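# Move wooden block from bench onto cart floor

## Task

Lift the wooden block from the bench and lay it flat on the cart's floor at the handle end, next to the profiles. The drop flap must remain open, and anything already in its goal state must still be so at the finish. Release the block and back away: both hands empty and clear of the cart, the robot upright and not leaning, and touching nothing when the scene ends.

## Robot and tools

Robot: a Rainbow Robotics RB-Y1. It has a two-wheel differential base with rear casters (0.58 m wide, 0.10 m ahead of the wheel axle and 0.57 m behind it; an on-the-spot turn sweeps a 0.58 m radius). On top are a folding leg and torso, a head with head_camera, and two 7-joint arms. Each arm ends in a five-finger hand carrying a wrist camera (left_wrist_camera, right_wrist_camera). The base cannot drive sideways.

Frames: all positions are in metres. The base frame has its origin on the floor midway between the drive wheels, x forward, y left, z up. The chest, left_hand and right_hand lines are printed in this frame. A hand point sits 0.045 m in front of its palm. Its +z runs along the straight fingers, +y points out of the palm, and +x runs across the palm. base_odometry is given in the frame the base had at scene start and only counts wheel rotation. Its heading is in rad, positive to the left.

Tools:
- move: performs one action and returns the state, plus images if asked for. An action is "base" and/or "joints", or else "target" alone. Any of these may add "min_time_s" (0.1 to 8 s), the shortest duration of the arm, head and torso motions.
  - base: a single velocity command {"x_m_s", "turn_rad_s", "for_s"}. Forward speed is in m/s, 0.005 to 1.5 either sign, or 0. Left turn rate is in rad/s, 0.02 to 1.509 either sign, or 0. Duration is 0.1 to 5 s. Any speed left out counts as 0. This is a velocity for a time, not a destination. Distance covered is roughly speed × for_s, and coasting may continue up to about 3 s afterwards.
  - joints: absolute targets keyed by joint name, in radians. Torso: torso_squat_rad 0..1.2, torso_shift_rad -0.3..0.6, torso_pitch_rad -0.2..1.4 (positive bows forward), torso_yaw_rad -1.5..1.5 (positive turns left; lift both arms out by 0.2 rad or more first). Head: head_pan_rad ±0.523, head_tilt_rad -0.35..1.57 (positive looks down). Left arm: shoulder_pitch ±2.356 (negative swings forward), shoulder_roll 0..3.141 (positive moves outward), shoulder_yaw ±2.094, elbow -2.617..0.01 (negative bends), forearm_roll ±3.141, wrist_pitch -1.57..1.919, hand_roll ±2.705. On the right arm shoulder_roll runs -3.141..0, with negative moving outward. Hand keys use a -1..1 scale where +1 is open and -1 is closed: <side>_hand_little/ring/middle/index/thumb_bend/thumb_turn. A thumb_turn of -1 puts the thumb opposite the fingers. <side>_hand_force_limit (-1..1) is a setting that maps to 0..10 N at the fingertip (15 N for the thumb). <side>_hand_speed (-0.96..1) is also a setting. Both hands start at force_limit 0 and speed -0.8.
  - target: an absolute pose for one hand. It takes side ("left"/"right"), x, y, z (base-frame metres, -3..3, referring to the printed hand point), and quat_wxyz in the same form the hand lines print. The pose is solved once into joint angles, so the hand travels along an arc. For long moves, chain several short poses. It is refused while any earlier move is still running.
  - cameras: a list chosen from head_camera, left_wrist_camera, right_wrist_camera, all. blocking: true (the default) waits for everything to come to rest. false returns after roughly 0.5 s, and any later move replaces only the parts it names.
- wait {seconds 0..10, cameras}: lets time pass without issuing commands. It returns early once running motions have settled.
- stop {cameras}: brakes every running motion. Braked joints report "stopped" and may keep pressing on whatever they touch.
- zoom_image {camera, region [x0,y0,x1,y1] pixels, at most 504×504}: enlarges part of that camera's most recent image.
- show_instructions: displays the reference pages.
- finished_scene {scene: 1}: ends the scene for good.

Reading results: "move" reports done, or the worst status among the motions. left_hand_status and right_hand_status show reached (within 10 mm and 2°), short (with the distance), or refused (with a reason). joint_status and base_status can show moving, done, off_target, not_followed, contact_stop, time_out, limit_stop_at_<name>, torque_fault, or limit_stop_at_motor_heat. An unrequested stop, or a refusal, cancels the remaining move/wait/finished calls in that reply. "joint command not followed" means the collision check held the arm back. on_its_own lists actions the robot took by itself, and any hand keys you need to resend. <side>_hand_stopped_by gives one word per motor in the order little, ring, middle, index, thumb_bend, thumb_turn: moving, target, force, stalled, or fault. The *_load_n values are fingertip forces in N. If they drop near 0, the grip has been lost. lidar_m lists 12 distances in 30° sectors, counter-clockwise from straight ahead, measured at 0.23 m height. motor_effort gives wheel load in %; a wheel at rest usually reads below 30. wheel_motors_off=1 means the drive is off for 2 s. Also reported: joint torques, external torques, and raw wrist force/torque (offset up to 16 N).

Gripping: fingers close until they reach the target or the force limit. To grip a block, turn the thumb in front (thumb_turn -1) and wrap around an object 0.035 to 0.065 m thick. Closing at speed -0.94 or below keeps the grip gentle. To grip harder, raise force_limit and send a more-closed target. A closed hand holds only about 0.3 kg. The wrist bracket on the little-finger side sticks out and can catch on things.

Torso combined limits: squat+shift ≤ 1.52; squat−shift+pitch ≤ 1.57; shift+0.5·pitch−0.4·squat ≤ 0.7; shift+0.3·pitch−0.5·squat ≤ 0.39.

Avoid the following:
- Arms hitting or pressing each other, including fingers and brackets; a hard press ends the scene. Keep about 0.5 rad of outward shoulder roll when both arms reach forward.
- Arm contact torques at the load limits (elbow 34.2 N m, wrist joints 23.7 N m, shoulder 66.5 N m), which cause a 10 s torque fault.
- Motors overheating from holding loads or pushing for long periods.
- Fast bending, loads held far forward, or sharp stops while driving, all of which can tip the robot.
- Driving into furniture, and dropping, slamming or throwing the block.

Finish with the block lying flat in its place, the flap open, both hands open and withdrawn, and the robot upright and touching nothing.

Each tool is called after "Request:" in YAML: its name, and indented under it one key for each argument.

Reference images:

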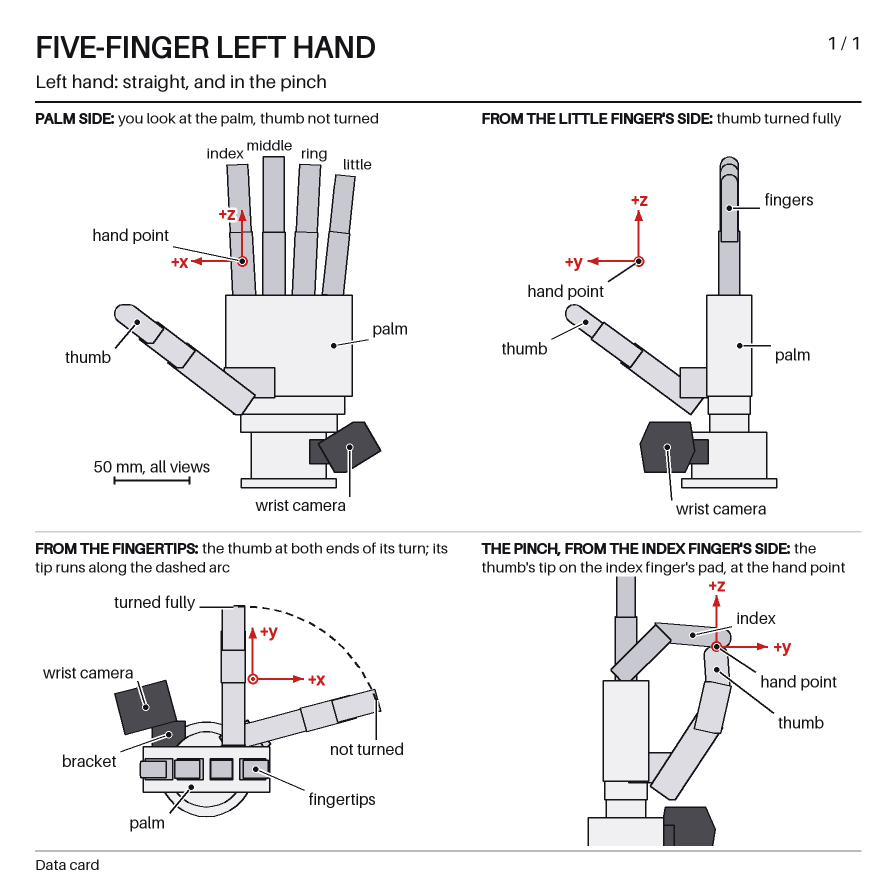

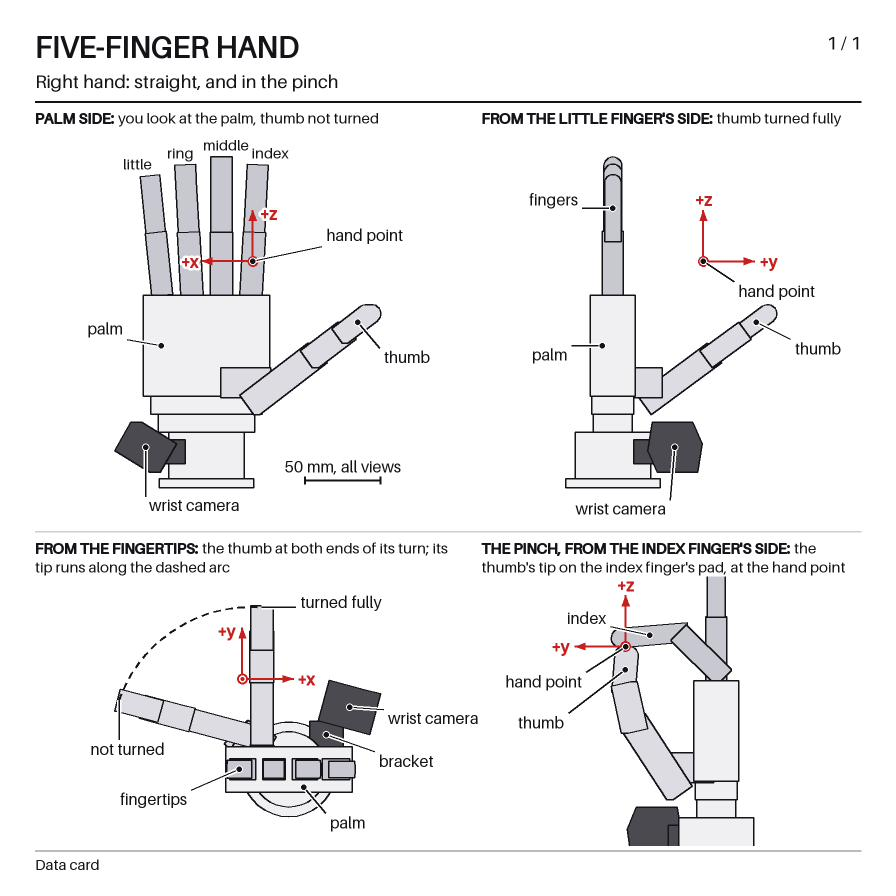

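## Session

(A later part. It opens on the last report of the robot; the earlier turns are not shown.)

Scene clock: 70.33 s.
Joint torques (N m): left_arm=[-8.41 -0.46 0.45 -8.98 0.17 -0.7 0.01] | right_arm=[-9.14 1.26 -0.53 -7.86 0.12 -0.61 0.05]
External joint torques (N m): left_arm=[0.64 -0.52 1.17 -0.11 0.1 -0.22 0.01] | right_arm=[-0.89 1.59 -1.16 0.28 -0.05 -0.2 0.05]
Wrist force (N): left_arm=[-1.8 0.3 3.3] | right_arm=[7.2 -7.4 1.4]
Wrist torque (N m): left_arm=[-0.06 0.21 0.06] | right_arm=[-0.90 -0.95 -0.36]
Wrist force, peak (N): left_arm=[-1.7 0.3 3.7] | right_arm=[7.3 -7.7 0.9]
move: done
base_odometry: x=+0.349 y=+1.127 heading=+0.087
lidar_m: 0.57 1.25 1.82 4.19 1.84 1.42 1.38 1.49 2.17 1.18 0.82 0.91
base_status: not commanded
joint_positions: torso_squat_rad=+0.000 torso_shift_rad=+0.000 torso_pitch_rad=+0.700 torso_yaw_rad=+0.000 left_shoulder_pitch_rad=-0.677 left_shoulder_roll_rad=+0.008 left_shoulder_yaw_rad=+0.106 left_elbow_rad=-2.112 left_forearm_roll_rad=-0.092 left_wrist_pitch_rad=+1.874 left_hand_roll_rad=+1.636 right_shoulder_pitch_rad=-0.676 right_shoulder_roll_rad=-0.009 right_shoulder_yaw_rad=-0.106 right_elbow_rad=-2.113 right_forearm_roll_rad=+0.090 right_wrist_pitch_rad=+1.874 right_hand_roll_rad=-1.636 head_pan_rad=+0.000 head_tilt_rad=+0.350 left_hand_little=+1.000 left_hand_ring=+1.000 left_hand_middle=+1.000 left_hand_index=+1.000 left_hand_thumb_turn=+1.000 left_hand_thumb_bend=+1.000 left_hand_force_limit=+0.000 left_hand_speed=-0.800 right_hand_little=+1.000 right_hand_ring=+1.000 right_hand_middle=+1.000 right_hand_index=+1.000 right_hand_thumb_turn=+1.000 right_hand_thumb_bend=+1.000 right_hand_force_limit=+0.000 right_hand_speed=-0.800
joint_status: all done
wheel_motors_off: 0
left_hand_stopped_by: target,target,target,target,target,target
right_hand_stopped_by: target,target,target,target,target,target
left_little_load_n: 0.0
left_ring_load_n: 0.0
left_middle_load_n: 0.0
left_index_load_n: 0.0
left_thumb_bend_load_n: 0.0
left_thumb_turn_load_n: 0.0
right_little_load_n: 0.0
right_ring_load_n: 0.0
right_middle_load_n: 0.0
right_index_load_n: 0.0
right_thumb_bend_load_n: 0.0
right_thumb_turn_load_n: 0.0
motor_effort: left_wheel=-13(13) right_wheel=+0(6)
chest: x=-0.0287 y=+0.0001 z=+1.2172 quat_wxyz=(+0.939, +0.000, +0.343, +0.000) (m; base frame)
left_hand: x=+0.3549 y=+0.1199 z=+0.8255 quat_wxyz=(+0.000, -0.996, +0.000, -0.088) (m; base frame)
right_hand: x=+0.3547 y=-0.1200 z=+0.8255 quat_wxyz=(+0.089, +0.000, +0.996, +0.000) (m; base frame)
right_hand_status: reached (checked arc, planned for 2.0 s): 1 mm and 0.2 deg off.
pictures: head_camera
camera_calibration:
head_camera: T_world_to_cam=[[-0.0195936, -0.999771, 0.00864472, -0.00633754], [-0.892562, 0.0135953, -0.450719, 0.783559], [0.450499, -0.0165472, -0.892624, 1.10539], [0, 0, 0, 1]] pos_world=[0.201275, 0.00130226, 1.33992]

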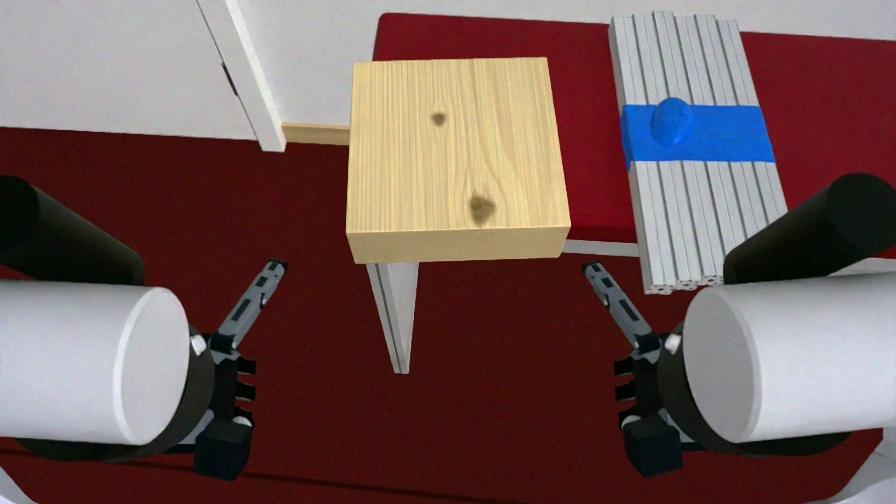

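Request:
move:
  target: {"side": "left", "x": 0.355, "y": 0.05, "z": 0.825, "quat_wxyz": [0, 0.9962, 0, 0.0872]}
  min_time_s: 1

Request:
move:
  target: {"side": "right", "x": 0.355, "y": -0.05, "z": 0.825, "quat_wxyz": [0.0872, 0, 0.9962, 0]}
  min_time_s: 1

Request:
move:
  target: {"side": "left", "x": 0.355, "y": 0.05, "z": 0.76, "quat_wxyz": [0, 0.9962, 0, 0.0872]}
  min_time_s: 1

Request:
move:
  target: {"side": "right", "x": 0.355, "y": -0.05, "z": 0.76, "quat_wxyz": [0.0872, 0, 0.9962, 0]}
  min_time_s: 1

Request:
move:
  target: {"side": "left", "x": 0.355, "y": 0.05, "z": 0.695, "quat_wxyz": [0, 0.9962, 0, 0.0872]}
  min_time_s: 1

Request:
move:
  target: {"side": "right", "x": 0.355, "y": -0.05, "z": 0.695, "quat_wxyz": [0.0872, 0, 0.9962, 0]}
  min_time_s: 1

Request:
move:
  target: {"side": "left", "x": 0.355, "y": 0.05, "z": 0.63, "quat_wxyz": [0, 0.9962, 0, 0.0872]}
  min_time_s: 1

Request:
move:
  target: {"side": "right", "x": 0.355, "y": -0.05, "z": 0.63, "quat_wxyz": [0.0872, 0, 0.9962, 0]}
  min_time_s: 1

Request:
move:
  target: {"side": "left", "x": 0.355, "y": 0.05, "z": 0.565, "quat_wxyz": [0, 0.9962, 0, 0.0872]}
  min_time_s: 1

Request:
move:
  target: {"side": "right", "x": 0.355, "y": -0.05, "z": 0.565, "quat_wxyz": [0.0872, 0, 0.9962, 0]}
  min_time_s: 1
  cameras: ["all"]

Scene clock: 74.07 s.
Joint torques (N m): left_arm=[-9.59 -2.48 -1.61 -8.39 -0.06 -0.55 0.06] | right_arm=[-9.46 1.14 -0.48 -7.93 0.14 -0.73 0.09]
External joint torques (N m): left_arm=[0.42 -0.09 -0.72 0.49 -0.05 -0.08 0.06] | right_arm=[-1.22 1.46 -1.11 0.21 -0.04 -0.33 0.1]
Wrist force (N): left_arm=[-1.4 -0.1 3.6] | right_arm=[7.0 -7.2 1.6]
Wrist torque (N m): left_arm=[-0.10 0.15 0.05] | right_arm=[-0.86 -0.91 -0.36]
Wrist force, peak (N): left_arm=[-1.7 0.0 3.9] | right_arm=[7.4 -7.7 1.4]
move: done
base_odometry: x=+0.349 y=+1.127 heading=+0.087
lidar_m: 0.58 1.25 1.81 4.19 1.85 1.42 1.39 1.48 2.17 1.17 0.81 0.90
base_status: not commanded
joint_positions: torso_squat_rad=+0.000 torso_shift_rad=+0.000 torso_pitch_rad=+0.700 torso_yaw_rad=+0.000 left_shoulder_pitch_rad=-0.728 left_shoulder_roll_rad=+0.000 left_shoulder_yaw_rad=-0.120 left_elbow_rad=-2.037 left_forearm_roll_rad=-0.149 left_wrist_pitch_rad=+1.874 left_hand_roll_rad=+1.856 right_shoulder_pitch_rad=-0.676 right_shoulder_roll_rad=-0.009 right_shoulder_yaw_rad=-0.106 right_elbow_rad=-2.113 right_forearm_roll_rad=+0.090 right_wrist_pitch_rad=+1.874 right_hand_roll_rad=-1.636 head_pan_rad=+0.000 head_tilt_rad=+0.350 left_hand_little=+1.000 left_hand_ring=+1.000 left_hand_middle=+1.000 left_hand_index=+1.000 left_hand_thumb_turn=+1.000 left_hand_thumb_bend=+1.000 left_hand_force_limit=+0.000 left_hand_speed=-0.800 right_hand_little=+1.000 right_hand_ring=+1.000 right_hand_middle=+1.000 right_hand_index=+1.000 right_hand_thumb_turn=+1.000 right_hand_thumb_bend=+1.000 right_hand_force_limit=+0.000 right_hand_speed=-0.800
joint_status: all done
wheel_motors_off: 0
left_hand_stopped_by: target,target,target,target,target,target
right_hand_stopped_by: target,target,target,target,target,target
left_little_load_n: 0.0
left_ring_load_n: 0.0
left_middle_load_n: 0.0
left_index_load_n: 0.0
left_thumb_bend_load_n: 0.0
left_thumb_turn_load_n: 0.0
right_little_load_n: 0.0
right_ring_load_n: 0.0
right_middle_load_n: 0.0
right_index_load_n: 0.0
right_thumb_bend_load_n: 0.0
right_thumb_turn_load_n: 0.0
motor_effort: left_wheel=-12(13) right_wheel=+2(5)
chest: x=-0.0287 y=+0.0001 z=+1.2172 quat_wxyz=(+0.939, +0.000, +0.343, +0.000) (m; base frame)
left_hand: x=+0.3546 y=+0.0505 z=+0.8256 quat_wxyz=(+0.000, -0.996, +0.001, -0.088) (m; base frame)
left_hand_status: reached (checked arc, planned for 1.0 s): 1 mm and 0.1 deg off.
right_hand: x=+0.3547 y=-0.1200 z=+0.8255 quat_wxyz=(+0.089, +0.000, +0.996, +0.000) (m; base frame)
pictures: none

Scene clock: 75.40 s.
Joint torques (N m): left_arm=[-8.83 -2.92 -1.7 -8.55 0.08 -0.53 0.39] | right_arm=[-10.69 3.69 2.24 -7.22 0.32 -0.43 -0.07]
External joint torques (N m): left_arm=[1.18 -0.53 -0.81 0.32 0.09 -0.07 0.38] | right_arm=[-1.43 1.73 1.42 0.91 0.07 -0.04 -0.06]
Wrist force (N): left_arm=[-1.8 0.0 3.7] | right_arm=[7.2 -7.5 1.2]
Wrist torque (N m): left_arm=[-0.07 0.21 0.04] | right_arm=[-0.87 -0.97 -0.37]
Wrist force, peak (N): left_arm=[-1.8 -0.2 3.9] | right_arm=[7.5 -7.6 1.6]
move: done
base_odometry: x=+0.349 y=+1.127 heading=+0.087
lidar_m: 0.57 1.24 1.81 4.19 1.84 1.42 1.39 1.49 2.17 1.17 0.82 0.92
base_status: not commanded
joint_positions: torso_squat_rad=+0.000 torso_shift_rad=+0.000 torso_pitch_rad=+0.700 torso_yaw_rad=+0.000 left_shoulder_pitch_rad=-0.728 left_shoulder_roll_rad=+0.000 left_shoulder_yaw_rad=-0.120 left_elbow_rad=-2.037 left_forearm_roll_rad=-0.149 left_wrist_pitch_rad=+1.874 left_hand_roll_rad=+1.856 right_shoulder_pitch_rad=-0.728 right_shoulder_roll_rad=+0.000 right_shoulder_yaw_rad=+0.120 right_elbow_rad=-2.037 right_forearm_roll_rad=+0.149 right_wrist_pitch_rad=+1.874 right_hand_roll_rad=-1.856 head_pan_rad=+0.000 head_tilt_rad=+0.350 left_hand_little=+1.000 left_hand_ring=+1.000 left_hand_middle=+1.000 left_hand_index=+1.000 left_hand_thumb_turn=+1.000 left_hand_thumb_bend=+1.000 left_hand_force_limit=+0.000 left_hand_speed=-0.800 right_hand_little=+1.000 right_hand_ring=+1.000 right_hand_middle=+1.000 right_hand_index=+1.000 right_hand_thumb_turn=+1.000 right_hand_thumb_bend=+1.000 right_hand_force_limit=+0.000 right_hand_speed=-0.800
joint_status: all done
wheel_motors_off: 0
left_hand_stopped_by: target,target,target,target,target,target
right_hand_stopped_by: target,target,target,target,target,target
left_little_load_n: 0.0
left_ring_load_n: 0.0
left_middle_load_n: 0.0
left_index_load_n: 0.0
left_thumb_bend_load_n: 0.0
left_thumb_turn_load_n: 0.0
right_little_load_n: 0.0
right_ring_load_n: 0.0
right_middle_load_n: -0.5
right_index_load_n: 0.0
right_thumb_bend_load_n: 0.0
right_thumb_turn_load_n: 0.0
motor_effort: left_wheel=-12(13) right_wheel=+1(5)
chest: x=-0.0287 y=+0.0001 z=+1.2172 quat_wxyz=(+0.939, +0.000, +0.343, +0.000) (m; base frame)
left_hand: x=+0.3546 y=+0.0505 z=+0.8256 quat_wxyz=(+0.000, -0.996, +0.001, -0.088) (m; base frame)
right_hand: x=+0.3546 y=-0.0507 z=+0.8255 quat_wxyz=(+0.088, -0.001, +0.996, +0.000) (m; base frame)
right_hand_status: reached (checked arc, planned for 1.0 s): 1 mm and 0.1 deg off.
pictures: none

Scene clock: 76.73 s.
Joint torques (N m): left_arm=[-7.13 -1.35 -1.92 -9.28 0.41 -0.68 0.23] | right_arm=[-10.56 3.76 2.53 -7.35 0.21 -0.54 -0.17]
External joint torques (N m): left_arm=[2.43 1.11 -1.04 0.04 0.42 -0.22 0.22] | right_arm=[-1.3 1.8 1.71 0.78 -0.03 -0.15 -0.17]
Wrist force (N): left_arm=[-1.6 0.0 3.7] | right_arm=[7.2 -7.9 1.1]
Wrist torque (N m): left_arm=[-0.13 0.18 0.05] | right_arm=[-0.92 -0.94 -0.38]
Wrist force, peak (N): left_arm=[-1.9 0.1 4.0] | right_arm=[7.5 -7.6 1.5]
move: done
base_odometry: x=+0.349 y=+1.127 heading=+0.087
lidar_m: 0.57 1.25 1.81 4.18 1.84 1.41 1.40 1.50 2.17 1.17 0.81 0.90
base_status: not commanded
joint_positions: torso_squat_rad=+0.000 torso_shift_rad=+0.000 torso_pitch_rad=+0.700 torso_yaw_rad=+0.000 left_shoulder_pitch_rad=-0.676 left_shoulder_roll_rad=+0.008 left_shoulder_yaw_rad=-0.122 left_elbow_rad=-1.832 left_forearm_roll_rad=-0.138 left_wrist_pitch_rad=+1.622 left_hand_roll_rad=+1.880 right_shoulder_pitch_rad=-0.728 right_shoulder_roll_rad=+0.000 right_shoulder_yaw_rad=+0.120 right_elbow_rad=-2.037 right_forearm_roll_rad=+0.149 right_wrist_pitch_rad=+1.874 right_hand_roll_rad=-1.856 head_pan_rad=+0.000 head_tilt_rad=+0.350 left_hand_little=+1.000 left_hand_ring=+1.000 left_hand_middle=+1.000 left_hand_index=+1.000 left_hand_thumb_turn=+1.000 left_hand_thumb_bend=+1.000 left_hand_force_limit=+0.000 left_hand_speed=-0.800 right_hand_little=+1.000 right_hand_ring=+1.000 right_hand_middle=+1.000 right_hand_index=+1.000 right_hand_thumb_turn=+1.000 right_hand_thumb_bend=+1.000 right_hand_force_limit=+0.000 right_hand_speed=-0.800
joint_status: all done
wheel_motors_off: 0
left_hand_stopped_by: target,target,target,target,target,target
right_hand_stopped_by: target,target,target,target,target,target
left_little_load_n: 0.0
left_ring_load_n: 0.0
left_middle_load_n: 0.0
left_index_load_n: 0.0
left_thumb_bend_load_n: 0.0
left_thumb_turn_load_n: 0.0
right_little_load_n: 0.0
right_ring_load_n: 0.0
right_middle_load_n: 0.0
right_index_load_n: 0.0
right_thumb_bend_load_n: 0.0
right_thumb_turn_load_n: 0.0
motor_effort: left_wheel=-13(13) right_wheel=+2(5)
chest: x=-0.0287 y=+0.0001 z=+1.2172 quat_wxyz=(+0.939, +0.000, +0.343, +0.000) (m; base frame)
left_hand: x=+0.3552 y=+0.0500 z=+0.7602 quat_wxyz=(+0.000, -0.996, +0.000, -0.087) (m; base frame)
left_hand_status: reached (checked arc, planned for 1.0 s): 0 mm and 0.0 deg off.
right_hand: x=+0.3546 y=-0.0506 z=+0.8255 quat_wxyz=(+0.088, -0.001, +0.996, +0.000) (m; base frame)
pictures: none

Scene clock: 78.07 s.
Joint torques (N m): left_arm=[-7.59 -1.61 -1.35 -8.97 0.4 -0.59 0.26] | right_arm=[-8.59 1.13 3.1 -8 0.03 -0.5 -0.43]
External joint torques (N m): left_arm=[1.97 0.85 -0.46 0.35 0.42 -0.13 0.26] | right_arm=[0.19 -0.88 2.3 0.54 -0.24 -0.11 -0.43]
Wrist force (N): left_arm=[-1.4 0.1 3.5] | right_arm=[7.0 -7.4 1.3]
Wrist torque (N m): left_arm=[-0.08 0.15 0.05] | right_arm=[-0.85 -0.94 -0.37]
Wrist force, peak (N): left_arm=[-1.7 -0.1 3.8] | right_arm=[7.3 -8.0 1.3]
move: done
base_odometry: x=+0.349 y=+1.127 heading=+0.087
lidar_m: 0.58 1.24 1.81 4.18 1.85 1.42 1.39 1.50 2.17 1.17 0.81 0.91
base_status: not commanded
joint_positions: torso_squat_rad=+0.000 torso_shift_rad=+0.000 torso_pitch_rad=+0.700 torso_yaw_rad=+0.000 left_shoulder_pitch_rad=-0.676 left_shoulder_roll_rad=+0.008 left_shoulder_yaw_rad=-0.122 left_elbow_rad=-1.832 left_forearm_roll_rad=-0.138 left_wrist_pitch_rad=+1.622 left_hand_roll_rad=+1.880 right_shoulder_pitch_rad=-0.676 right_shoulder_roll_rad=-0.008 right_shoulder_yaw_rad=+0.122 right_elbow_rad=-1.832 right_forearm_roll_rad=+0.137 right_wrist_pitch_rad=+1.621 right_hand_roll_rad=-1.879 head_pan_rad=+0.000 head_tilt_rad=+0.350 left_hand_little=+1.000 left_hand_ring=+1.000 left_hand_middle=+1.000 left_hand_index=+1.000 left_hand_thumb_turn=+1.000 left_hand_thumb_bend=+1.000 left_hand_force_limit=+0.000 left_hand_speed=-0.800 right_hand_little=+1.000 right_hand_ring=+1.000 right_hand_middle=+1.000 right_hand_index=+1.000 right_hand_thumb_turn=+1.000 right_hand_thumb_bend=+1.000 right_hand_force_limit=+0.000 right_hand_speed=-0.800
joint_status: all done
wheel_motors_off: 0
left_hand_stopped_by: target,target,target,target,target,target
right_hand_stopped_by: target,target,target,target,target,target
left_little_load_n: 0.0
left_ring_load_n: 0.0
left_middle_load_n: 0.0
left_index_load_n: 0.0
left_thumb_bend_load_n: 0.0
left_thumb_turn_load_n: 0.0
right_little_load_n: 0.0
right_ring_load_n: 0.0
right_middle_load_n: 0.0
right_index_load_n: 0.0
right_thumb_bend_load_n: 0.0
right_thumb_turn_load_n: 0.0
motor_effort: left_wheel=-13(13) right_wheel=+4(5)
chest: x=-0.0287 y=+0.0001 z=+1.2172 quat_wxyz=(+0.939, +0.000, +0.343, +0.000) (m; base frame)
left_hand: x=+0.3552 y=+0.0500 z=+0.7602 quat_wxyz=(+0.000, -0.996, +0.000, -0.087) (m; base frame)
right_hand: x=+0.3550 y=-0.0500 z=+0.7601 quat_wxyz=(+0.087, +0.000, +0.996, +0.000) (m; base frame)
right_hand_status: reached (checked arc, planned for 1.0 s): 0 mm and 0.0 deg off.
pictures: none

Scene clock: 79.40 s.
Joint torques (N m): left_arm=[-8.86 -1.15 0.71 -9.01 0.36 -0.68 0.4] | right_arm=[-8.48 1.89 2.76 -8.07 -0.02 -0.46 -0.3]
External joint torques (N m): left_arm=[0.69 1.22 1.5 0.19 0.38 -0.22 0.4] | right_arm=[0.3 -0.12 1.95 0.47 -0.29 -0.07 -0.29]
Wrist force (N): left_arm=[-1.3 0.1 3.2] | right_arm=[7.1 -7.7 1.2]
Wrist torque (N m): left_arm=[-0.06 0.14 0.08] | right_arm=[-0.91 -0.95 -0.35]
Wrist force, peak (N): left_arm=[-1.6 -0.2 4.1] | right_arm=[7.4 -7.7 1.3]
move: done
base_odometry: x=+0.349 y=+1.127 heading=+0.087
lidar_m: 0.57 1.25 1.80 4.18 1.84 1.43 1.39 1.49 2.18 1.16 0.82 0.92
base_status: not commanded
joint_positions: torso_squat_rad=+0.000 torso_shift_rad=+0.000 torso_pitch_rad=+0.700 torso_yaw_rad=+0.000 left_shoulder_pitch_rad=-0.684 left_shoulder_roll_rad=+0.017 left_shoulder_yaw_rad=-0.112 left_elbow_rad=-1.573 left_forearm_roll_rad=-0.129 left_wrist_pitch_rad=+1.371 left_hand_roll_rad=+1.907 right_shoulder_pitch_rad=-0.676 right_shoulder_roll_rad=-0.008 right_shoulder_yaw_rad=+0.122 right_elbow_rad=-1.832 right_forearm_roll_rad=+0.137 right_wrist_pitch_rad=+1.621 right_hand_roll_rad=-1.879 head_pan_rad=+0.000 head_tilt_rad=+0.350 left_hand_little=+1.000 left_hand_ring=+1.000 left_hand_middle=+1.000 left_hand_index=+1.000 left_hand_thumb_turn=+1.000 left_hand_thumb_bend=+1.000 left_hand_force_limit=+0.000 left_hand_speed=-0.800 right_hand_little=+1.000 right_hand_ring=+1.000 right_hand_middle=+1.000 right_hand_index=+1.000 right_hand_thumb_turn=+1.000 right_hand_thumb_bend=+1.000 right_hand_force_limit=+0.000 right_hand_speed=-0.800
joint_status: all done
wheel_motors_off: 0
left_hand_stopped_by: target,target,target,target,target,target
right_hand_stopped_by: target,target,target,target,target,target
left_little_load_n: 0.0
left_ring_load_n: 0.0
left_middle_load_n: 0.5
left_index_load_n: 0.0
left_thumb_bend_load_n: 0.0
left_thumb_turn_load_n: 0.0
right_little_load_n: 0.0
right_ring_load_n: 0.0
right_middle_load_n: 0.0
right_index_load_n: 0.0
right_thumb_bend_load_n: 0.0
right_thumb_turn_load_n: 0.0
motor_effort: left_wheel=-13(13) right_wheel=+4(4)
chest: x=-0.0287 y=+0.0001 z=+1.2172 quat_wxyz=(+0.939, +0.000, +0.343, +0.000) (m; base frame)
left_hand: x=+0.3548 y=+0.0498 z=+0.6952 quat_wxyz=(+0.000, -0.996, +0.000, -0.087) (m; base frame)
left_hand_status: reached (checked arc, planned for 1.0 s): 0 mm and 0.0 deg off.
right_hand: x=+0.3550 y=-0.0500 z=+0.7601 quat_wxyz=(+0.087, +0.000, +0.996, +0.000) (m; base frame)
pictures: none

Scene clock: 80.73 s.
Joint torques (N m): left_arm=[-8.99 -0.97 1.07 -9.33 0.43 -0.55 0.34] | right_arm=[-10.46 1.29 -0.43 -7.74 0.01 -0.44 -0.22]
External joint torques (N m): left_arm=[0.56 1.39 1.85 -0.14 0.45 -0.09 0.33] | right_arm=[-1.68 -0.62 -1.14 0.68 -0.28 -0.06 -0.22]
Wrist force (N): left_arm=[-1.5 0.0 3.4] | right_arm=[7.2 -7.5 1.4]
Wrist torque (N m): left_arm=[-0.08 0.17 0.07] | right_arm=[-0.87 -0.99 -0.37]
Wrist force, peak (N): left_arm=[-1.6 -0.1 3.9] | right_arm=[7.5 -7.9 1.1]
move: done
base_odometry: x=+0.349 y=+1.127 heading=+0.087
lidar_m: 0.57 1.25 1.81 4.18 1.84 1.43 1.39 1.49 2.18 1.17 0.82 0.91
base_status: not commanded
joint_positions: torso_squat_rad=+0.000 torso_shift_rad=+0.000 torso_pitch_rad=+0.700 torso_yaw_rad=+0.000 left_shoulder_pitch_rad=-0.684 left_shoulder_roll_rad=+0.017 left_shoulder_yaw_rad=-0.112 left_elbow_rad=-1.573 left_forearm_roll_rad=-0.129 left_wrist_pitch_rad=+1.371 left_hand_roll_rad=+1.907 right_shoulder_pitch_rad=-0.683 right_shoulder_roll_rad=-0.016 right_shoulder_yaw_rad=+0.111 right_elbow_rad=-1.573 right_forearm_roll_rad=+0.129 right_wrist_pitch_rad=+1.371 right_hand_roll_rad=-1.906 head_pan_rad=+0.000 head_tilt_rad=+0.350 left_hand_little=+1.000 left_hand_ring=+1.000 left_hand_middle=+1.000 left_hand_index=+1.000 left_hand_thumb_turn=+1.000 left_hand_thumb_bend=+1.000 left_hand_force_limit=+0.000 left_hand_speed=-0.800 right_hand_little=+1.000 right_hand_ring=+1.000 right_hand_middle=+1.000 right_hand_index=+1.000 right_hand_thumb_turn=+1.000 right_hand_thumb_bend=+1.000 right_hand_force_limit=+0.000 right_hand_speed=-0.800
joint_status: all done
wheel_motors_off: 0
left_hand_stopped_by: target,target,target,target,target,target
right_hand_stopped_by: target,target,target,target,target,target
left_little_load_n: 0.0
left_ring_load_n: 0.0
left_middle_load_n: 0.0
left_index_load_n: 0.0
left_thumb_bend_load_n: 0.0
left_thumb_turn_load_n: 0.0
right_little_load_n: 0.0
right_ring_load_n: 0.0
right_middle_load_n: 0.0
right_index_load_n: 0.0
right_thumb_bend_load_n: -0.5
right_thumb_turn_load_n: 0.0
motor_effort: left_wheel=-12(13) right_wheel=+3(4)
chest: x=-0.0287 y=+0.0001 z=+1.2172 quat_wxyz=(+0.939, +0.000, +0.343, +0.000) (m; base frame)
left_hand: x=+0.3548 y=+0.0498 z=+0.6952 quat_wxyz=(+0.000, -0.996, +0.000, -0.087) (m; base frame)
right_hand: x=+0.3546 y=-0.0498 z=+0.6951 quat_wxyz=(+0.087, +0.000, +0.996, +0.000) (m; base frame)
right_hand_status: reached (checked arc, planned for 1.0 s): 0 mm and 0.0 deg off.
pictures: none

Scene clock: 82.07 s.
Joint torques (N m): left_arm=[-9.74 -1.41 1.69 -7.87 0.5 -0.55 0.1] | right_arm=[-10.09 1.67 -0.23 -7.52 0.05 -0.45 -0.25]
External joint torques (N m): left_arm=[0.4 0.67 2.26 0.57 0.52 -0.09 0.1] | right_arm=[-1.31 -0.24 -0.94 0.9 -0.23 -0.07 -0.24]
Wrist force (N): left_arm=[-1.4 -0.2 3.6] | right_arm=[7.1 -7.2 1.1]
Wrist torque (N m): left_arm=[-0.14 0.16 0.05] | right_arm=[-0.82 -0.97 -0.34]
Wrist force, peak (N): left_arm=[-2.0 0.0 4.0] | right_arm=[7.3 -7.8 1.5]
move: done
base_odometry: x=+0.349 y=+1.127 heading=+0.087
lidar_m: 0.58 1.25 1.81 4.18 1.85 1.42 1.39 1.50 2.18 1.18 0.82 0.91
base_status: not commanded
joint_positions: torso_squat_rad=+0.000 torso_shift_rad=+0.000 torso_pitch_rad=+0.700 torso_yaw_rad=+0.000 left_shoulder_pitch_rad=-0.763 left_shoulder_roll_rad=+0.024 left_shoulder_yaw_rad=-0.090 left_elbow_rad=-1.226 left_forearm_roll_rad=-0.126 left_wrist_pitch_rad=+1.100 left_hand_roll_rad=+1.945 right_shoulder_pitch_rad=-0.683 right_shoulder_roll_rad=-0.017 right_shoulder_yaw_rad=+0.111 right_elbow_rad=-1.573 right_forearm_roll_rad=+0.129 right_wrist_pitch_rad=+1.371 right_hand_roll_rad=-1.906 head_pan_rad=+0.000 head_tilt_rad=+0.350 left_hand_little=+1.000 left_hand_ring=+1.000 left_hand_middle=+1.000 left_hand_index=+1.000 left_hand_thumb_turn=+1.000 left_hand_thumb_bend=+1.000 left_hand_force_limit=+0.000 left_hand_speed=-0.800 right_hand_little=+1.000 right_hand_ring=+1.000 right_hand_middle=+1.000 right_hand_index=+1.000 right_hand_thumb_turn=+1.000 right_hand_thumb_bend=+1.000 right_hand_force_limit=+0.000 right_hand_speed=-0.800
joint_status: all done
wheel_motors_off: 0
left_hand_stopped_by: target,target,target,target,target,target
right_hand_stopped_by: target,target,target,target,target,target
left_little_load_n: 0.0
left_ring_load_n: 0.0
left_middle_load_n: 0.0
left_index_load_n: 0.0
left_thumb_bend_load_n: 0.0
left_thumb_turn_load_n: 0.0
right_little_load_n: 0.0
right_ring_load_n: 0.0
right_middle_load_n: 0.0
right_index_load_n: 0.0
right_thumb_bend_load_n: 0.0
right_thumb_turn_load_n: 0.0
motor_effort: left_wheel=-13(13) right_wheel=+1(5)
chest: x=-0.0287 y=+0.0001 z=+1.2172 quat_wxyz=(+0.939, +0.000, +0.343, +0.000) (m; base frame)
left_hand: x=+0.3549 y=+0.0498 z=+0.6301 quat_wxyz=(+0.000, -0.996, +0.000, -0.087) (m; base frame)
left_hand_status: reached (checked arc, planned for 1.0 s): 0 mm and 0.0 deg off.
right_hand: x=+0.3547 y=-0.0499 z=+0.6951 quat_wxyz=(+0.087, +0.000, +0.996, +0.000) (m; base frame)
pictures: none

Scene clock: 83.40 s.
Joint torques (N m): left_arm=[-9.02 -1.32 1.16 -8.1 0.47 -0.49 0.18] | right_arm=[-10.68 1.28 -0.46 -6.89 0.02 -0.3 -0.32]
External joint torques (N m): left_arm=[1.12 0.75 1.73 0.34 0.49 -0.03 0.17] | right_arm=[-1.29 -0.36 -1.01 0.84 -0.26 0.09 -0.31]
Wrist force (N): left_arm=[-1.9 -0.1 3.7] | right_arm=[7.1 -7.7 1.3]
Wrist torque (N m): left_arm=[-0.12 0.23 0.03] | right_arm=[-0.93 -0.94 -0.36]
Wrist force, peak (N): left_arm=[-1.7 -0.3 4.0] | right_arm=[7.6 -7.6 1.2]
move: done
base_odometry: x=+0.349 y=+1.127 heading=+0.087
lidar_m: 0.57 1.26 1.82 4.20 1.85 1.42 1.39 1.50 2.18 1.17 0.81 0.90
base_status: not commanded
joint_positions: torso_squat_rad=+0.000 torso_shift_rad=+0.000 torso_pitch_rad=+0.700 torso_yaw_rad=+0.000 left_shoulder_pitch_rad=-0.763 left_shoulder_roll_rad=+0.024 left_shoulder_yaw_rad=-0.090 left_elbow_rad=-1.226 left_forearm_roll_rad=-0.126 left_wrist_pitch_rad=+1.100 left_hand_roll_rad=+1.945 right_shoulder_pitch_rad=-0.763 right_shoulder_roll_rad=-0.024 right_shoulder_yaw_rad=+0.090 right_elbow_rad=-1.226 right_forearm_roll_rad=+0.126 right_wrist_pitch_rad=+1.100 right_hand_roll_rad=-1.944 head_pan_rad=+0.000 head_tilt_rad=+0.350 left_hand_little=+1.000 left_hand_ring=+1.000 left_hand_middle=+1.000 left_hand_index=+1.000 left_hand_thumb_turn=+1.000 left_hand_thumb_bend=+1.000 left_hand_force_limit=+0.000 left_hand_speed=-0.800 right_hand_little=+1.000 right_hand_ring=+1.000 right_hand_middle=+1.000 right_hand_index=+1.000 right_hand_thumb_turn=+1.000 right_hand_thumb_bend=+1.000 right_hand_force_limit=+0.000 right_hand_speed=-0.800
joint_status: all done
wheel_motors_off: 0
left_hand_stopped_by: target,target,target,target,target,target
right_hand_stopped_by: target,target,target,target,target,target
left_little_load_n: 0.0
left_ring_load_n: 0.0
left_middle_load_n: 0.0
left_index_load_n: 0.0
left_thumb_bend_load_n: 0.0
left_thumb_turn_load_n: 0.0
right_little_load_n: 0.0
right_ring_load_n: 0.0
right_middle_load_n: 0.0
right_index_load_n: 0.0
right_thumb_bend_load_n: 0.0
right_thumb_turn_load_n: 0.0
motor_effort: left_wheel=-13(13) right_wheel=+2(5)
chest: x=-0.0287 y=+0.0001 z=+1.2172 quat_wxyz=(+0.939, +0.000, +0.343, +0.000) (m; base frame)
left_hand: x=+0.3549 y=+0.0498 z=+0.6301 quat_wxyz=(+0.000, -0.996, +0.000, -0.087) (m; base frame)
right_hand: x=+0.3548 y=-0.0498 z=+0.6300 quat_wxyz=(+0.087, +0.000, +0.996, +0.000) (m; base frame)
right_hand_status: reached (checked arc, planned for 1.0 s): 0 mm and 0.0 deg off.
pictures: none

Scene clock: 84.73 s.
Joint torques (N m): left_arm=[-9.66 -1.14 1.42 -5.87 0.09 -0.57 0.28] | right_arm=[-10.47 1.75 -0.33 -6.93 0.01 -0.39 -0.22]
External joint torques (N m): left_arm=[2.13 0.17 1.66 0.6 0.12 -0.12 0.27] | right_arm=[-1.08 0.12 -0.87 0.8 -0.26 -0.01 -0.21]
Wrist force (N): left_arm=[-1.7 0.2 3.1] | right_arm=[6.8 -7.5 1.0]
Wrist torque (N m): left_arm=[-0.02 0.21 0.05] | right_arm=[-0.87 -0.90 -0.38]
Wrist force, peak (N): left_arm=[-2.7 -0.5 3.8] | right_arm=[7.2 -8.0 1.3]
move: done
base_odometry: x=+0.349 y=+1.127 heading=+0.087
lidar_m: 0.58 1.24 1.81 4.18 1.84 1.43 1.39 1.50 2.18 1.17 0.82 0.90
base_status: not commanded
joint_positions: torso_squat_rad=+0.000 torso_shift_rad=+0.000 torso_pitch_rad=+0.700 torso_yaw_rad=+0.000 left_shoulder_pitch_rad=-0.979 left_shoulder_roll_rad=+0.032 left_shoulder_yaw_rad=-0.055 left_elbow_rad=-0.648 left_forearm_roll_rad=-0.137 left_wrist_pitch_rad=+0.729 left_hand_roll_rad=+2.024 right_shoulder_pitch_rad=-0.763 right_shoulder_roll_rad=-0.024 right_shoulder_yaw_rad=+0.090 right_elbow_rad=-1.226 right_forearm_roll_rad=+0.126 right_wrist_pitch_rad=+1.100 right_hand_roll_rad=-1.944 head_pan_rad=+0.000 head_tilt_rad=+0.350 left_hand_little=+1.000 left_hand_ring=+1.000 left_hand_middle=+1.000 left_hand_index=+1.000 left_hand_thumb_turn=+1.000 left_hand_thumb_bend=+1.000 left_hand_force_limit=+0.000 left_hand_speed=-0.800 right_hand_little=+1.000 right_hand_ring=+1.000 right_hand_middle=+1.000 right_hand_index=+1.000 right_hand_thumb_turn=+1.000 right_hand_thumb_bend=+1.000 right_hand_force_limit=+0.000 right_hand_speed=-0.800
joint_status: all done
wheel_motors_off: 0
left_hand_stopped_by: target,target,target,target,target,target
right_hand_stopped_by: target,target,target,target,target,target
left_little_load_n: 0.0
left_ring_load_n: 0.0
left_middle_load_n: 0.0
left_index_load_n: 0.0
left_thumb_bend_load_n: 0.0
left_thumb_turn_load_n: 0.5
right_little_load_n: 0.0
right_ring_load_n: 0.0
right_middle_load_n: 0.0
right_index_load_n: 0.0
right_thumb_bend_load_n: 0.0
right_thumb_turn_load_n: 0.0
motor_effort: left_wheel=-13(13) right_wheel=+3(6)
chest: x=-0.0287 y=+0.0001 z=+1.2172 quat_wxyz=(+0.939, +0.000, +0.343, +0.000) (m; base frame)
left_hand: x=+0.3548 y=+0.0500 z=+0.5658 quat_wxyz=(+0.000, -0.996, +0.000, -0.088) (m; base frame)
left_hand_status: reached (checked arc, planned for 1.0 s): 1 mm and 0.1 deg off.
right_hand: x=+0.3548 y=-0.0498 z=+0.6300 quat_wxyz=(+0.087, +0.000, +0.996, +0.000) (m; base frame)
pictures: none

Scene clock: 86.07 s.
Joint torques (N m): left_arm=[-10.58 -1.77 1.64 -6.47 0.09 -0.5 0.14] | right_arm=[-11.42 1.24 -0.87 -5 0.13 -0.3 -0.16]
External joint torques (N m): left_arm=[1.21 -0.47 1.87 0 0.12 -0.06 0.14] | right_arm=[-0.3 0.32 -1.17 0.91 -0.1 0.07 -0.16]
Wrist force (N): left_arm=[-1.9 0.0 3.4] | right_arm=[7.4 -7.6 1.0]
Wrist torque (N m): left_arm=[-0.08 0.24 0.01] | right_arm=[-0.88 -0.98 -0.33]
Wrist force, peak (N): left_arm=[-2.0 0.2 3.7] | right_arm=[8.0 -7.8 1.4]
move: done
base_odometry: x=+0.349 y=+1.127 heading=+0.087
lidar_m: 0.57 1.25 1.82 4.20 1.84 1.41 1.39 1.50 2.17 1.18 0.80 0.91
base_status: not commanded
joint_positions: torso_squat_rad=+0.000 torso_shift_rad=+0.000 torso_pitch_rad=+0.700 torso_yaw_rad=+0.000 left_shoulder_pitch_rad=-0.979 left_shoulder_roll_rad=+0.032 left_shoulder_yaw_rad=-0.055 left_elbow_rad=-0.648 left_forearm_roll_rad=-0.137 left_wrist_pitch_rad=+0.729 left_hand_roll_rad=+2.024 right_shoulder_pitch_rad=-0.979 right_shoulder_roll_rad=-0.032 right_shoulder_yaw_rad=+0.054 right_elbow_rad=-0.648 right_forearm_roll_rad=+0.137 right_wrist_pitch_rad=+0.729 right_hand_roll_rad=-2.023 head_pan_rad=+0.000 head_tilt_rad=+0.350 left_hand_little=+1.000 left_hand_ring=+1.000 left_hand_middle=+1.000 left_hand_index=+1.000 left_hand_thumb_turn=+1.000 left_hand_thumb_bend=+1.000 left_hand_force_limit=+0.000 left_hand_speed=-0.800 right_hand_little=+1.000 right_hand_ring=+1.000 right_hand_middle=+1.000 right_hand_index=+1.000 right_hand_thumb_turn=+1.000 right_hand_thumb_bend=+1.000 right_hand_force_limit=+0.000 right_hand_speed=-0.800
joint_status: all done
wheel_motors_off: 0
left_hand_stopped_by: target,target,target,target,target,target
right_hand_stopped_by: target,target,target,target,target,target
left_little_load_n: 0.0
left_ring_load_n: 0.0
left_middle_load_n: 0.0
left_index_load_n: 0.0
left_thumb_bend_load_n: 0.0
left_thumb_turn_load_n: 0.0
right_little_load_n: 0.0
right_ring_load_n: 0.0
right_middle_load_n: 0.0
right_index_load_n: 0.0
right_thumb_bend_load_n: 0.0
right_thumb_turn_load_n: 0.0
motor_effort: left_wheel=-12(13) right_wheel=+2(6)
chest: x=-0.0287 y=+0.0001 z=+1.2172 quat_wxyz=(+0.939, +0.000, +0.343, +0.000) (m; base frame)
left_hand: x=+0.3547 y=+0.0500 z=+0.5658 quat_wxyz=(+0.000, -0.996, +0.000, -0.088) (m; base frame)
right_hand: x=+0.3546 y=-0.0501 z=+0.5657 quat_wxyz=(+0.088, +0.000, +0.996, +0.000) (m; base frame)
right_hand_status: reached (checked arc, planned for 1.0 s): 1 mm and 0.1 deg off.
pictures: head_camera, left_wrist_camera, right_wrist_camera
camera_calibration:
head_camera: T_world_to_cam=[[-0.019593, -0.999771, 0.00864297, -0.00633532], [-0.892522, 0.0135941, -0.450799, 0.783658], [0.450578, -0.0165466, -0.892584, 1.10532], [0, 0, 0, 1]] pos_world=[0.201275, 0.00130227, 1.33992]
left_wrist_camera: T_world_to_cam=[[0.210103, 0.976222, 0.053362, -0.158923], [0.733168, -0.19343, 0.651958, -0.617064], [0.646778, -0.0978553, -0.756375, 0.316014], [0, 0, 0, 1]] pos_world=[0.281411, 0.0667089, 0.649805]
right_wrist_camera: T_world_to_cam=[[-0.232114, 0.972611, -0.0122524, 0.132502], [0.754681, 0.188024, 0.628573, -0.609627], [0.613661, 0.136654, -0.777654, 0.341672], [0, 0, 0, 1]] pos_world=[0.281159, -0.06094, 0.650522]

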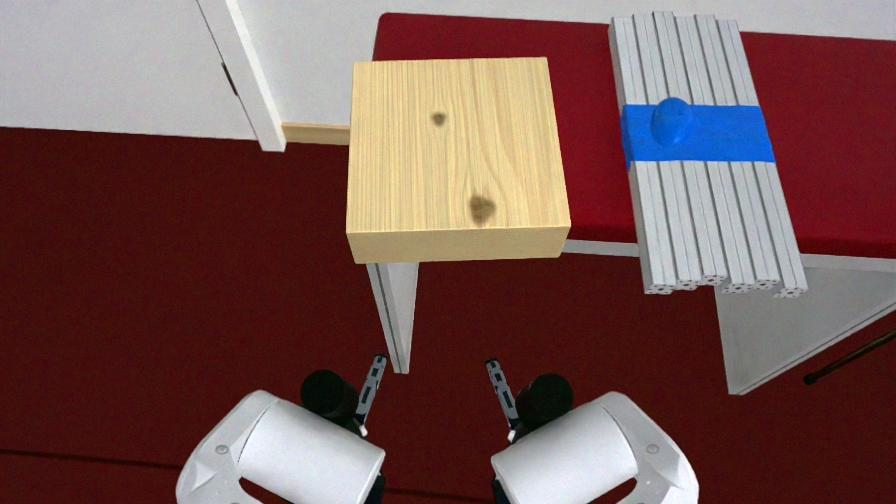

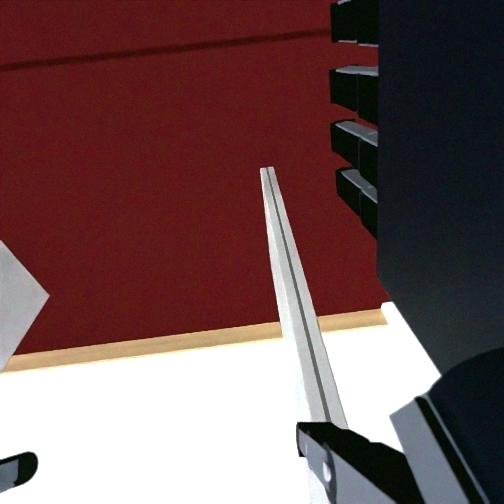

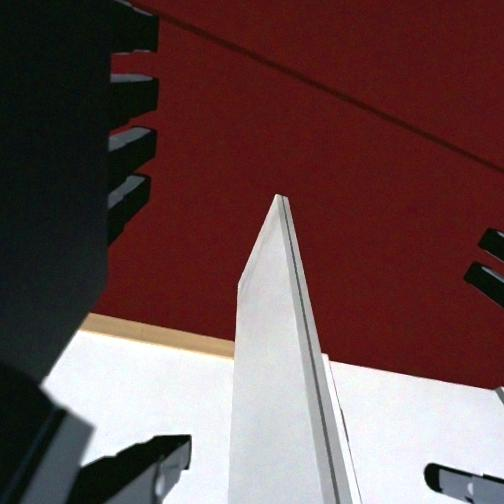

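Request:
move:
  joints: {"left_shoulder_pitch_rad": -0.677, "left_shoulder_roll_rad": 0.008, "left_shoulder_yaw_rad": 0.106, "left_elbow_rad": -2.112, "left_forearm_roll_rad": -0.092, "left_wrist_pitch_rad": 1.874, "left_hand_roll_rad": 1.636, "right_shoulder_pitch_rad": -0.677, "right_shoulder_roll_rad": -0.008, "right_shoulder_yaw_rad": -0.106, "right_elbow_rad": -2.112, "right_forearm_roll_rad": 0.092, "right_wrist_pitch_rad": 1.874, "right_hand_roll_rad": -1.636}
  base: {"turn_rad_s": -0.1, "for_s": 0.65}
  min_time_s: 2

Request:
move:
  base: {"x_m_s": 0.2, "for_s": 1.43}

Request:
move:
  base: {"turn_rad_s": 0.1, "for_s": 0.75}
  joints: {"head_tilt_rad": 0.6}
  cameras: ["all"]

Scene clock: 90.20 s.
Joint torques (N m): left_arm=[-7.34 -0.83 1.07 -9.14 0.83 -0.81 -0.05] | right_arm=[-8.6 1.45 0.02 -8.14 -0.16 -0.6 0.09]
External joint torques (N m): left_arm=[1.72 -0.88 1.78 -0.27 0.76 -0.33 -0.05] | right_arm=[-0.33 1.76 -0.63 0 -0.33 -0.2 0.09]
Wrist force (N): left_arm=[-1.6 0.0 3.3] | right_arm=[7.1 -7.6 1.2]
Wrist torque (N m): left_arm=[-0.10 0.16 -0.05] | right_arm=[-0.90 -0.92 -0.29]
Wrist force, peak (N): left_arm=[-6.4 0.6 4.3] | right_arm=[7.9 -7.9 1.0]
move: done
base_odometry: x=+0.349 y=+1.127 heading=+0.021
lidar_m: 0.57 1.23 1.68 4.47 1.95 1.45 1.39 1.46 2.03 1.44 0.81 0.85
base_status: done (sent for 0.67 of 0.67 s)
joint_positions: torso_squat_rad=+0.000 torso_shift_rad=+0.000 torso_pitch_rad=+0.700 torso_yaw_rad=+0.000 left_shoulder_pitch_rad=-0.677 left_shoulder_roll_rad=+0.008 left_shoulder_yaw_rad=+0.106 left_elbow_rad=-2.112 left_forearm_roll_rad=-0.092 left_wrist_pitch_rad=+1.874 left_hand_roll_rad=+1.636 right_shoulder_pitch_rad=-0.677 right_shoulder_roll_rad=-0.008 right_shoulder_yaw_rad=-0.106 right_elbow_rad=-2.112 right_forearm_roll_rad=+0.092 right_wrist_pitch_rad=+1.874 right_hand_roll_rad=-1.636 head_pan_rad=+0.000 head_tilt_rad=+0.350 left_hand_little=+1.000 left_hand_ring=+1.000 left_hand_middle=+1.000 left_hand_index=+1.000 left_hand_thumb_turn=+1.000 left_hand_thumb_bend=+1.000 left_hand_force_limit=+0.000 left_hand_speed=-0.800 right_hand_little=+1.000 right_hand_ring=+1.000 right_hand_middle=+1.000 right_hand_index=+1.000 right_hand_thumb_turn=+1.000 right_hand_thumb_bend=+1.000 right_hand_force_limit=+0.000 right_hand_speed=-0.800
joint_status: all done
wheel_motors_off: 0
left_hand_stopped_by: target,target,target,target,target,target
right_hand_stopped_by: target,target,target,target,target,target
left_little_load_n: 0.0
left_ring_load_n: 0.0
left_middle_load_n: 0.0
left_index_load_n: 0.0
left_thumb_bend_load_n: 0.0
left_thumb_turn_load_n: 0.0
right_little_load_n: 0.0
right_ring_load_n: 0.0
right_middle_load_n: 0.0
right_index_load_n: 0.0
right_thumb_bend_load_n: 0.0
right_thumb_turn_load_n: 0.0
motor_effort: left_wheel=+11(20) right_wheel=-5(15)
chest: x=-0.0287 y=+0.0001 z=+1.2172 quat_wxyz=(+0.939, +0.000, +0.343, +0.000) (m; base frame)
left_hand: x=+0.3551 y=+0.1199 z=+0.8258 quat_wxyz=(+0.000, -0.996, +0.000, -0.089) (m; base frame)
right_hand: x=+0.3550 y=-0.1198 z=+0.8257 quat_wxyz=(+0.089, +0.000, +0.996, +0.000) (m; base frame)
pictures: none

Scene clock: 92.67 s.
Joint torques (N m): left_arm=[-7.2 -0.55 1.12 -8.92 0.42 -0.87 -0.12] | right_arm=[-8.59 1.42 -0.03 -8.03 -0.1 -0.48 0.06]
External joint torques (N m): left_arm=[1.86 -0.6 1.83 -0.05 0.36 -0.39 -0.13] | right_arm=[-0.33 1.73 -0.67 0.11 -0.27 -0.08 0.06]
Wrist force (N): left_arm=[-1.9 0.2 3.7] | right_arm=[7.2 -7.2 1.4]
Wrist torque (N m): left_arm=[-0.08 0.23 -0.07] | right_arm=[-0.85 -0.94 -0.26]
Wrist force, peak (N): left_arm=[-1.9 0.2 3.7] | right_arm=[7.8 -7.5 1.2]
move: done
base_odometry: x=+0.636 y=+1.134 heading=+0.022
lidar_m: 0.45 0.29 1.28 3.72 2.34 1.74 1.67 1.75 2.43 1.08 0.64 0.92
base_status: done (sent for 1.43 of 1.43 s)
joint_positions: torso_squat_rad=+0.000 torso_shift_rad=+0.000 torso_pitch_rad=+0.700 torso_yaw_rad=+0.000 left_shoulder_pitch_rad=-0.677 left_shoulder_roll_rad=+0.008 left_shoulder_yaw_rad=+0.106 left_elbow_rad=-2.112 left_forearm_roll_rad=-0.092 left_wrist_pitch_rad=+1.874 left_hand_roll_rad=+1.636 right_shoulder_pitch_rad=-0.677 right_shoulder_roll_rad=-0.008 right_shoulder_yaw_rad=-0.106 right_elbow_rad=-2.112 right_forearm_roll_rad=+0.092 right_wrist_pitch_rad=+1.874 right_hand_roll_rad=-1.636 head_pan_rad=+0.000 head_tilt_rad=+0.350 left_hand_little=+1.000 left_hand_ring=+1.000 left_hand_middle=+1.000 left_hand_index=+1.000 left_hand_thumb_turn=+1.000 left_hand_thumb_bend=+1.000 left_hand_force_limit=+0.000 left_hand_speed=-0.800 right_hand_little=+1.000 right_hand_ring=+1.000 right_hand_middle=+1.000 right_hand_index=+1.000 right_hand_thumb_turn=+1.000 right_hand_thumb_bend=+1.000 right_hand_force_limit=+0.000 right_hand_speed=-0.800
joint_status: not commanded
wheel_motors_off: 0
left_hand_stopped_by: target,target,target,target,target,target
right_hand_stopped_by: target,target,target,target,target,target
left_little_load_n: 0.0
left_ring_load_n: 0.0
left_middle_load_n: 0.0
left_index_load_n: 0.0
left_thumb_bend_load_n: 0.0
left_thumb_turn_load_n: 0.0
right_little_load_n: 0.0
right_ring_load_n: 0.0
right_middle_load_n: 0.0
right_index_load_n: 0.0
right_thumb_bend_load_n: 0.0
right_thumb_turn_load_n: 0.0
motor_effort: left_wheel=+9(33) right_wheel=-10(18)
chest: x=-0.0287 y=+0.0001 z=+1.2172 quat_wxyz=(+0.939, +0.000, +0.343, +0.000) (m; base frame)
left_hand: x=+0.3551 y=+0.1199 z=+0.8257 quat_wxyz=(+0.000, -0.996, +0.000, -0.089) (m; base frame)
right_hand: x=+0.3550 y=-0.1198 z=+0.8256 quat_wxyz=(+0.089, +0.000, +0.996, +0.000) (m; base frame)
pictures: none

Scene clock: 93.97 s.
Joint torques (N m): left_arm=[-7.37 -0.85 1.07 -8.64 0.61 -0.86 -0.02] | right_arm=[-8.76 1.4 -0.15 -7.68 -0.1 -0.49 0.06]
External joint torques (N m): left_arm=[1.69 -0.9 1.79 0.23 0.55 -0.38 -0.02] | right_arm=[-0.49 1.71 -0.79 0.46 -0.27 -0.08 0.06]
Wrist force (N): left_arm=[-1.4 0.2 3.4] | right_arm=[7.2 -7.6 1.4]
Wrist torque (N m): left_arm=[-0.06 0.15 -0.06] | right_arm=[-0.89 -0.94 -0.28]
Wrist force, peak (N): left_arm=[-1.8 0.1 3.8] | right_arm=[7.4 -7.6 1.3]
move: done
base_odometry: x=+0.636 y=+1.134 heading=+0.098
lidar_m: 0.35 0.30 1.38 4.46 2.21 1.71 1.69 1.81 2.65 1.08 0.65 0.91
base_status: done (sent for 0.77 of 0.77 s)
joint_positions: torso_squat_rad=+0.000 torso_shift_rad=+0.000 torso_pitch_rad=+0.700 torso_yaw_rad=+0.000 left_shoulder_pitch_rad=-0.677 left_shoulder_roll_rad=+0.008 left_shoulder_yaw_rad=+0.106 left_elbow_rad=-2.112 left_forearm_roll_rad=-0.092 left_wrist_pitch_rad=+1.874 left_hand_roll_rad=+1.636 right_shoulder_pitch_rad=-0.677 right_shoulder_roll_rad=-0.008 right_shoulder_yaw_rad=-0.106 right_elbow_rad=-2.112 right_forearm_roll_rad=+0.092 right_wrist_pitch_rad=+1.874 right_hand_roll_rad=-1.636 head_pan_rad=+0.000 head_tilt_rad=+0.600 left_hand_little=+1.000 left_hand_ring=+1.000 left_hand_middle=+1.000 left_hand_index=+1.000 left_hand_thumb_turn=+1.000 left_hand_thumb_bend=+1.000 left_hand_force_limit=+0.000 left_hand_speed=-0.800 right_hand_little=+1.000 right_hand_ring=+1.000 right_hand_middle=+1.000 right_hand_index=+1.000 right_hand_thumb_turn=+1.000 right_hand_thumb_bend=+1.000 right_hand_force_limit=+0.000 right_hand_speed=-0.800
joint_status: all done
wheel_motors_off: 0
left_hand_stopped_by: target,target,target,target,target,target
right_hand_stopped_by: target,target,target,target,target,target
left_little_load_n: 0.0
left_ring_load_n: 0.0
left_middle_load_n: 0.0
left_index_load_n: 0.0
left_thumb_bend_load_n: -0.5
left_thumb_turn_load_n: 0.0
right_little_load_n: 0.0
right_ring_load_n: 0.5
right_middle_load_n: 0.0
right_index_load_n: 0.0
right_thumb_bend_load_n: 0.0
right_thumb_turn_load_n: 0.0
motor_effort: left_wheel=-10(19) right_wheel=+2(20)
chest: x=-0.0287 y=+0.0001 z=+1.2172 quat_wxyz=(+0.939, +0.000, +0.343, +0.000) (m; base frame)
left_hand: x=+0.3551 y=+0.1199 z=+0.8257 quat_wxyz=(+0.000, -0.996, +0.000, -0.089) (m; base frame)
right_hand: x=+0.3550 y=-0.1198 z=+0.8256 quat_wxyz=(+0.089, +0.000, +0.996, +0.000) (m; base frame)
pictures: head_camera, left_wrist_camera, right_wrist_camera
camera_calibration:
head_camera: T_world_to_cam=[[-0.0168242, -0.999772, 0.0131269, -0.0127441], [-0.976335, 0.0135959, -0.215837, 0.474869], [0.215609, -0.0164475, -0.976341, 1.24639], [0, 0, 0, 1]] pos_world=[0.194684, 0.00130251, 1.31956]
left_wrist_camera: T_world_to_cam=[[0.209609, 0.976281, 0.0542076, -0.24163], [0.731987, -0.193432, 0.653283, -0.774035], [0.648273, -0.097255, -0.755171, 0.517552], [0, 0, 0, 1]] pos_world=[0.281716, 0.13651, 0.909602]
right_wrist_camera: T_world_to_cam=[[-0.231506, 0.972744, -0.0132135, 0.204246], [0.753624, 0.187913, 0.629872, -0.760878], [0.615187, 0.135861, -0.776586, 0.551593], [0, 0, 0, 1]] pos_world=[0.281367, -0.13064, 0.910315]

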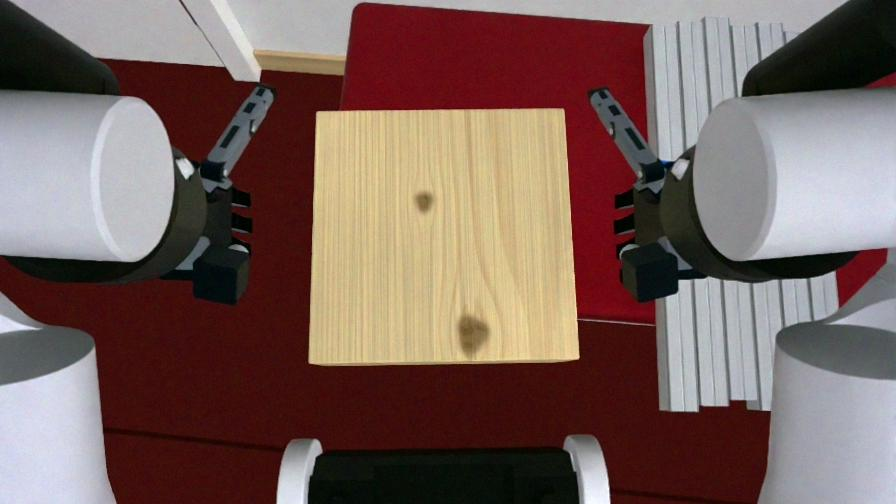

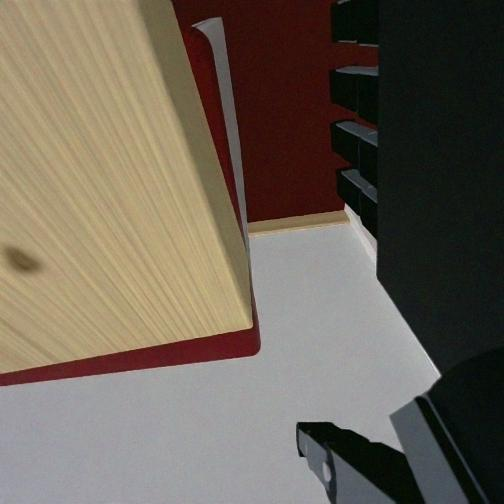

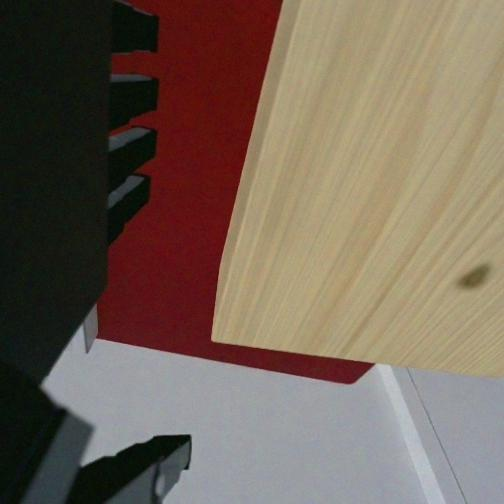

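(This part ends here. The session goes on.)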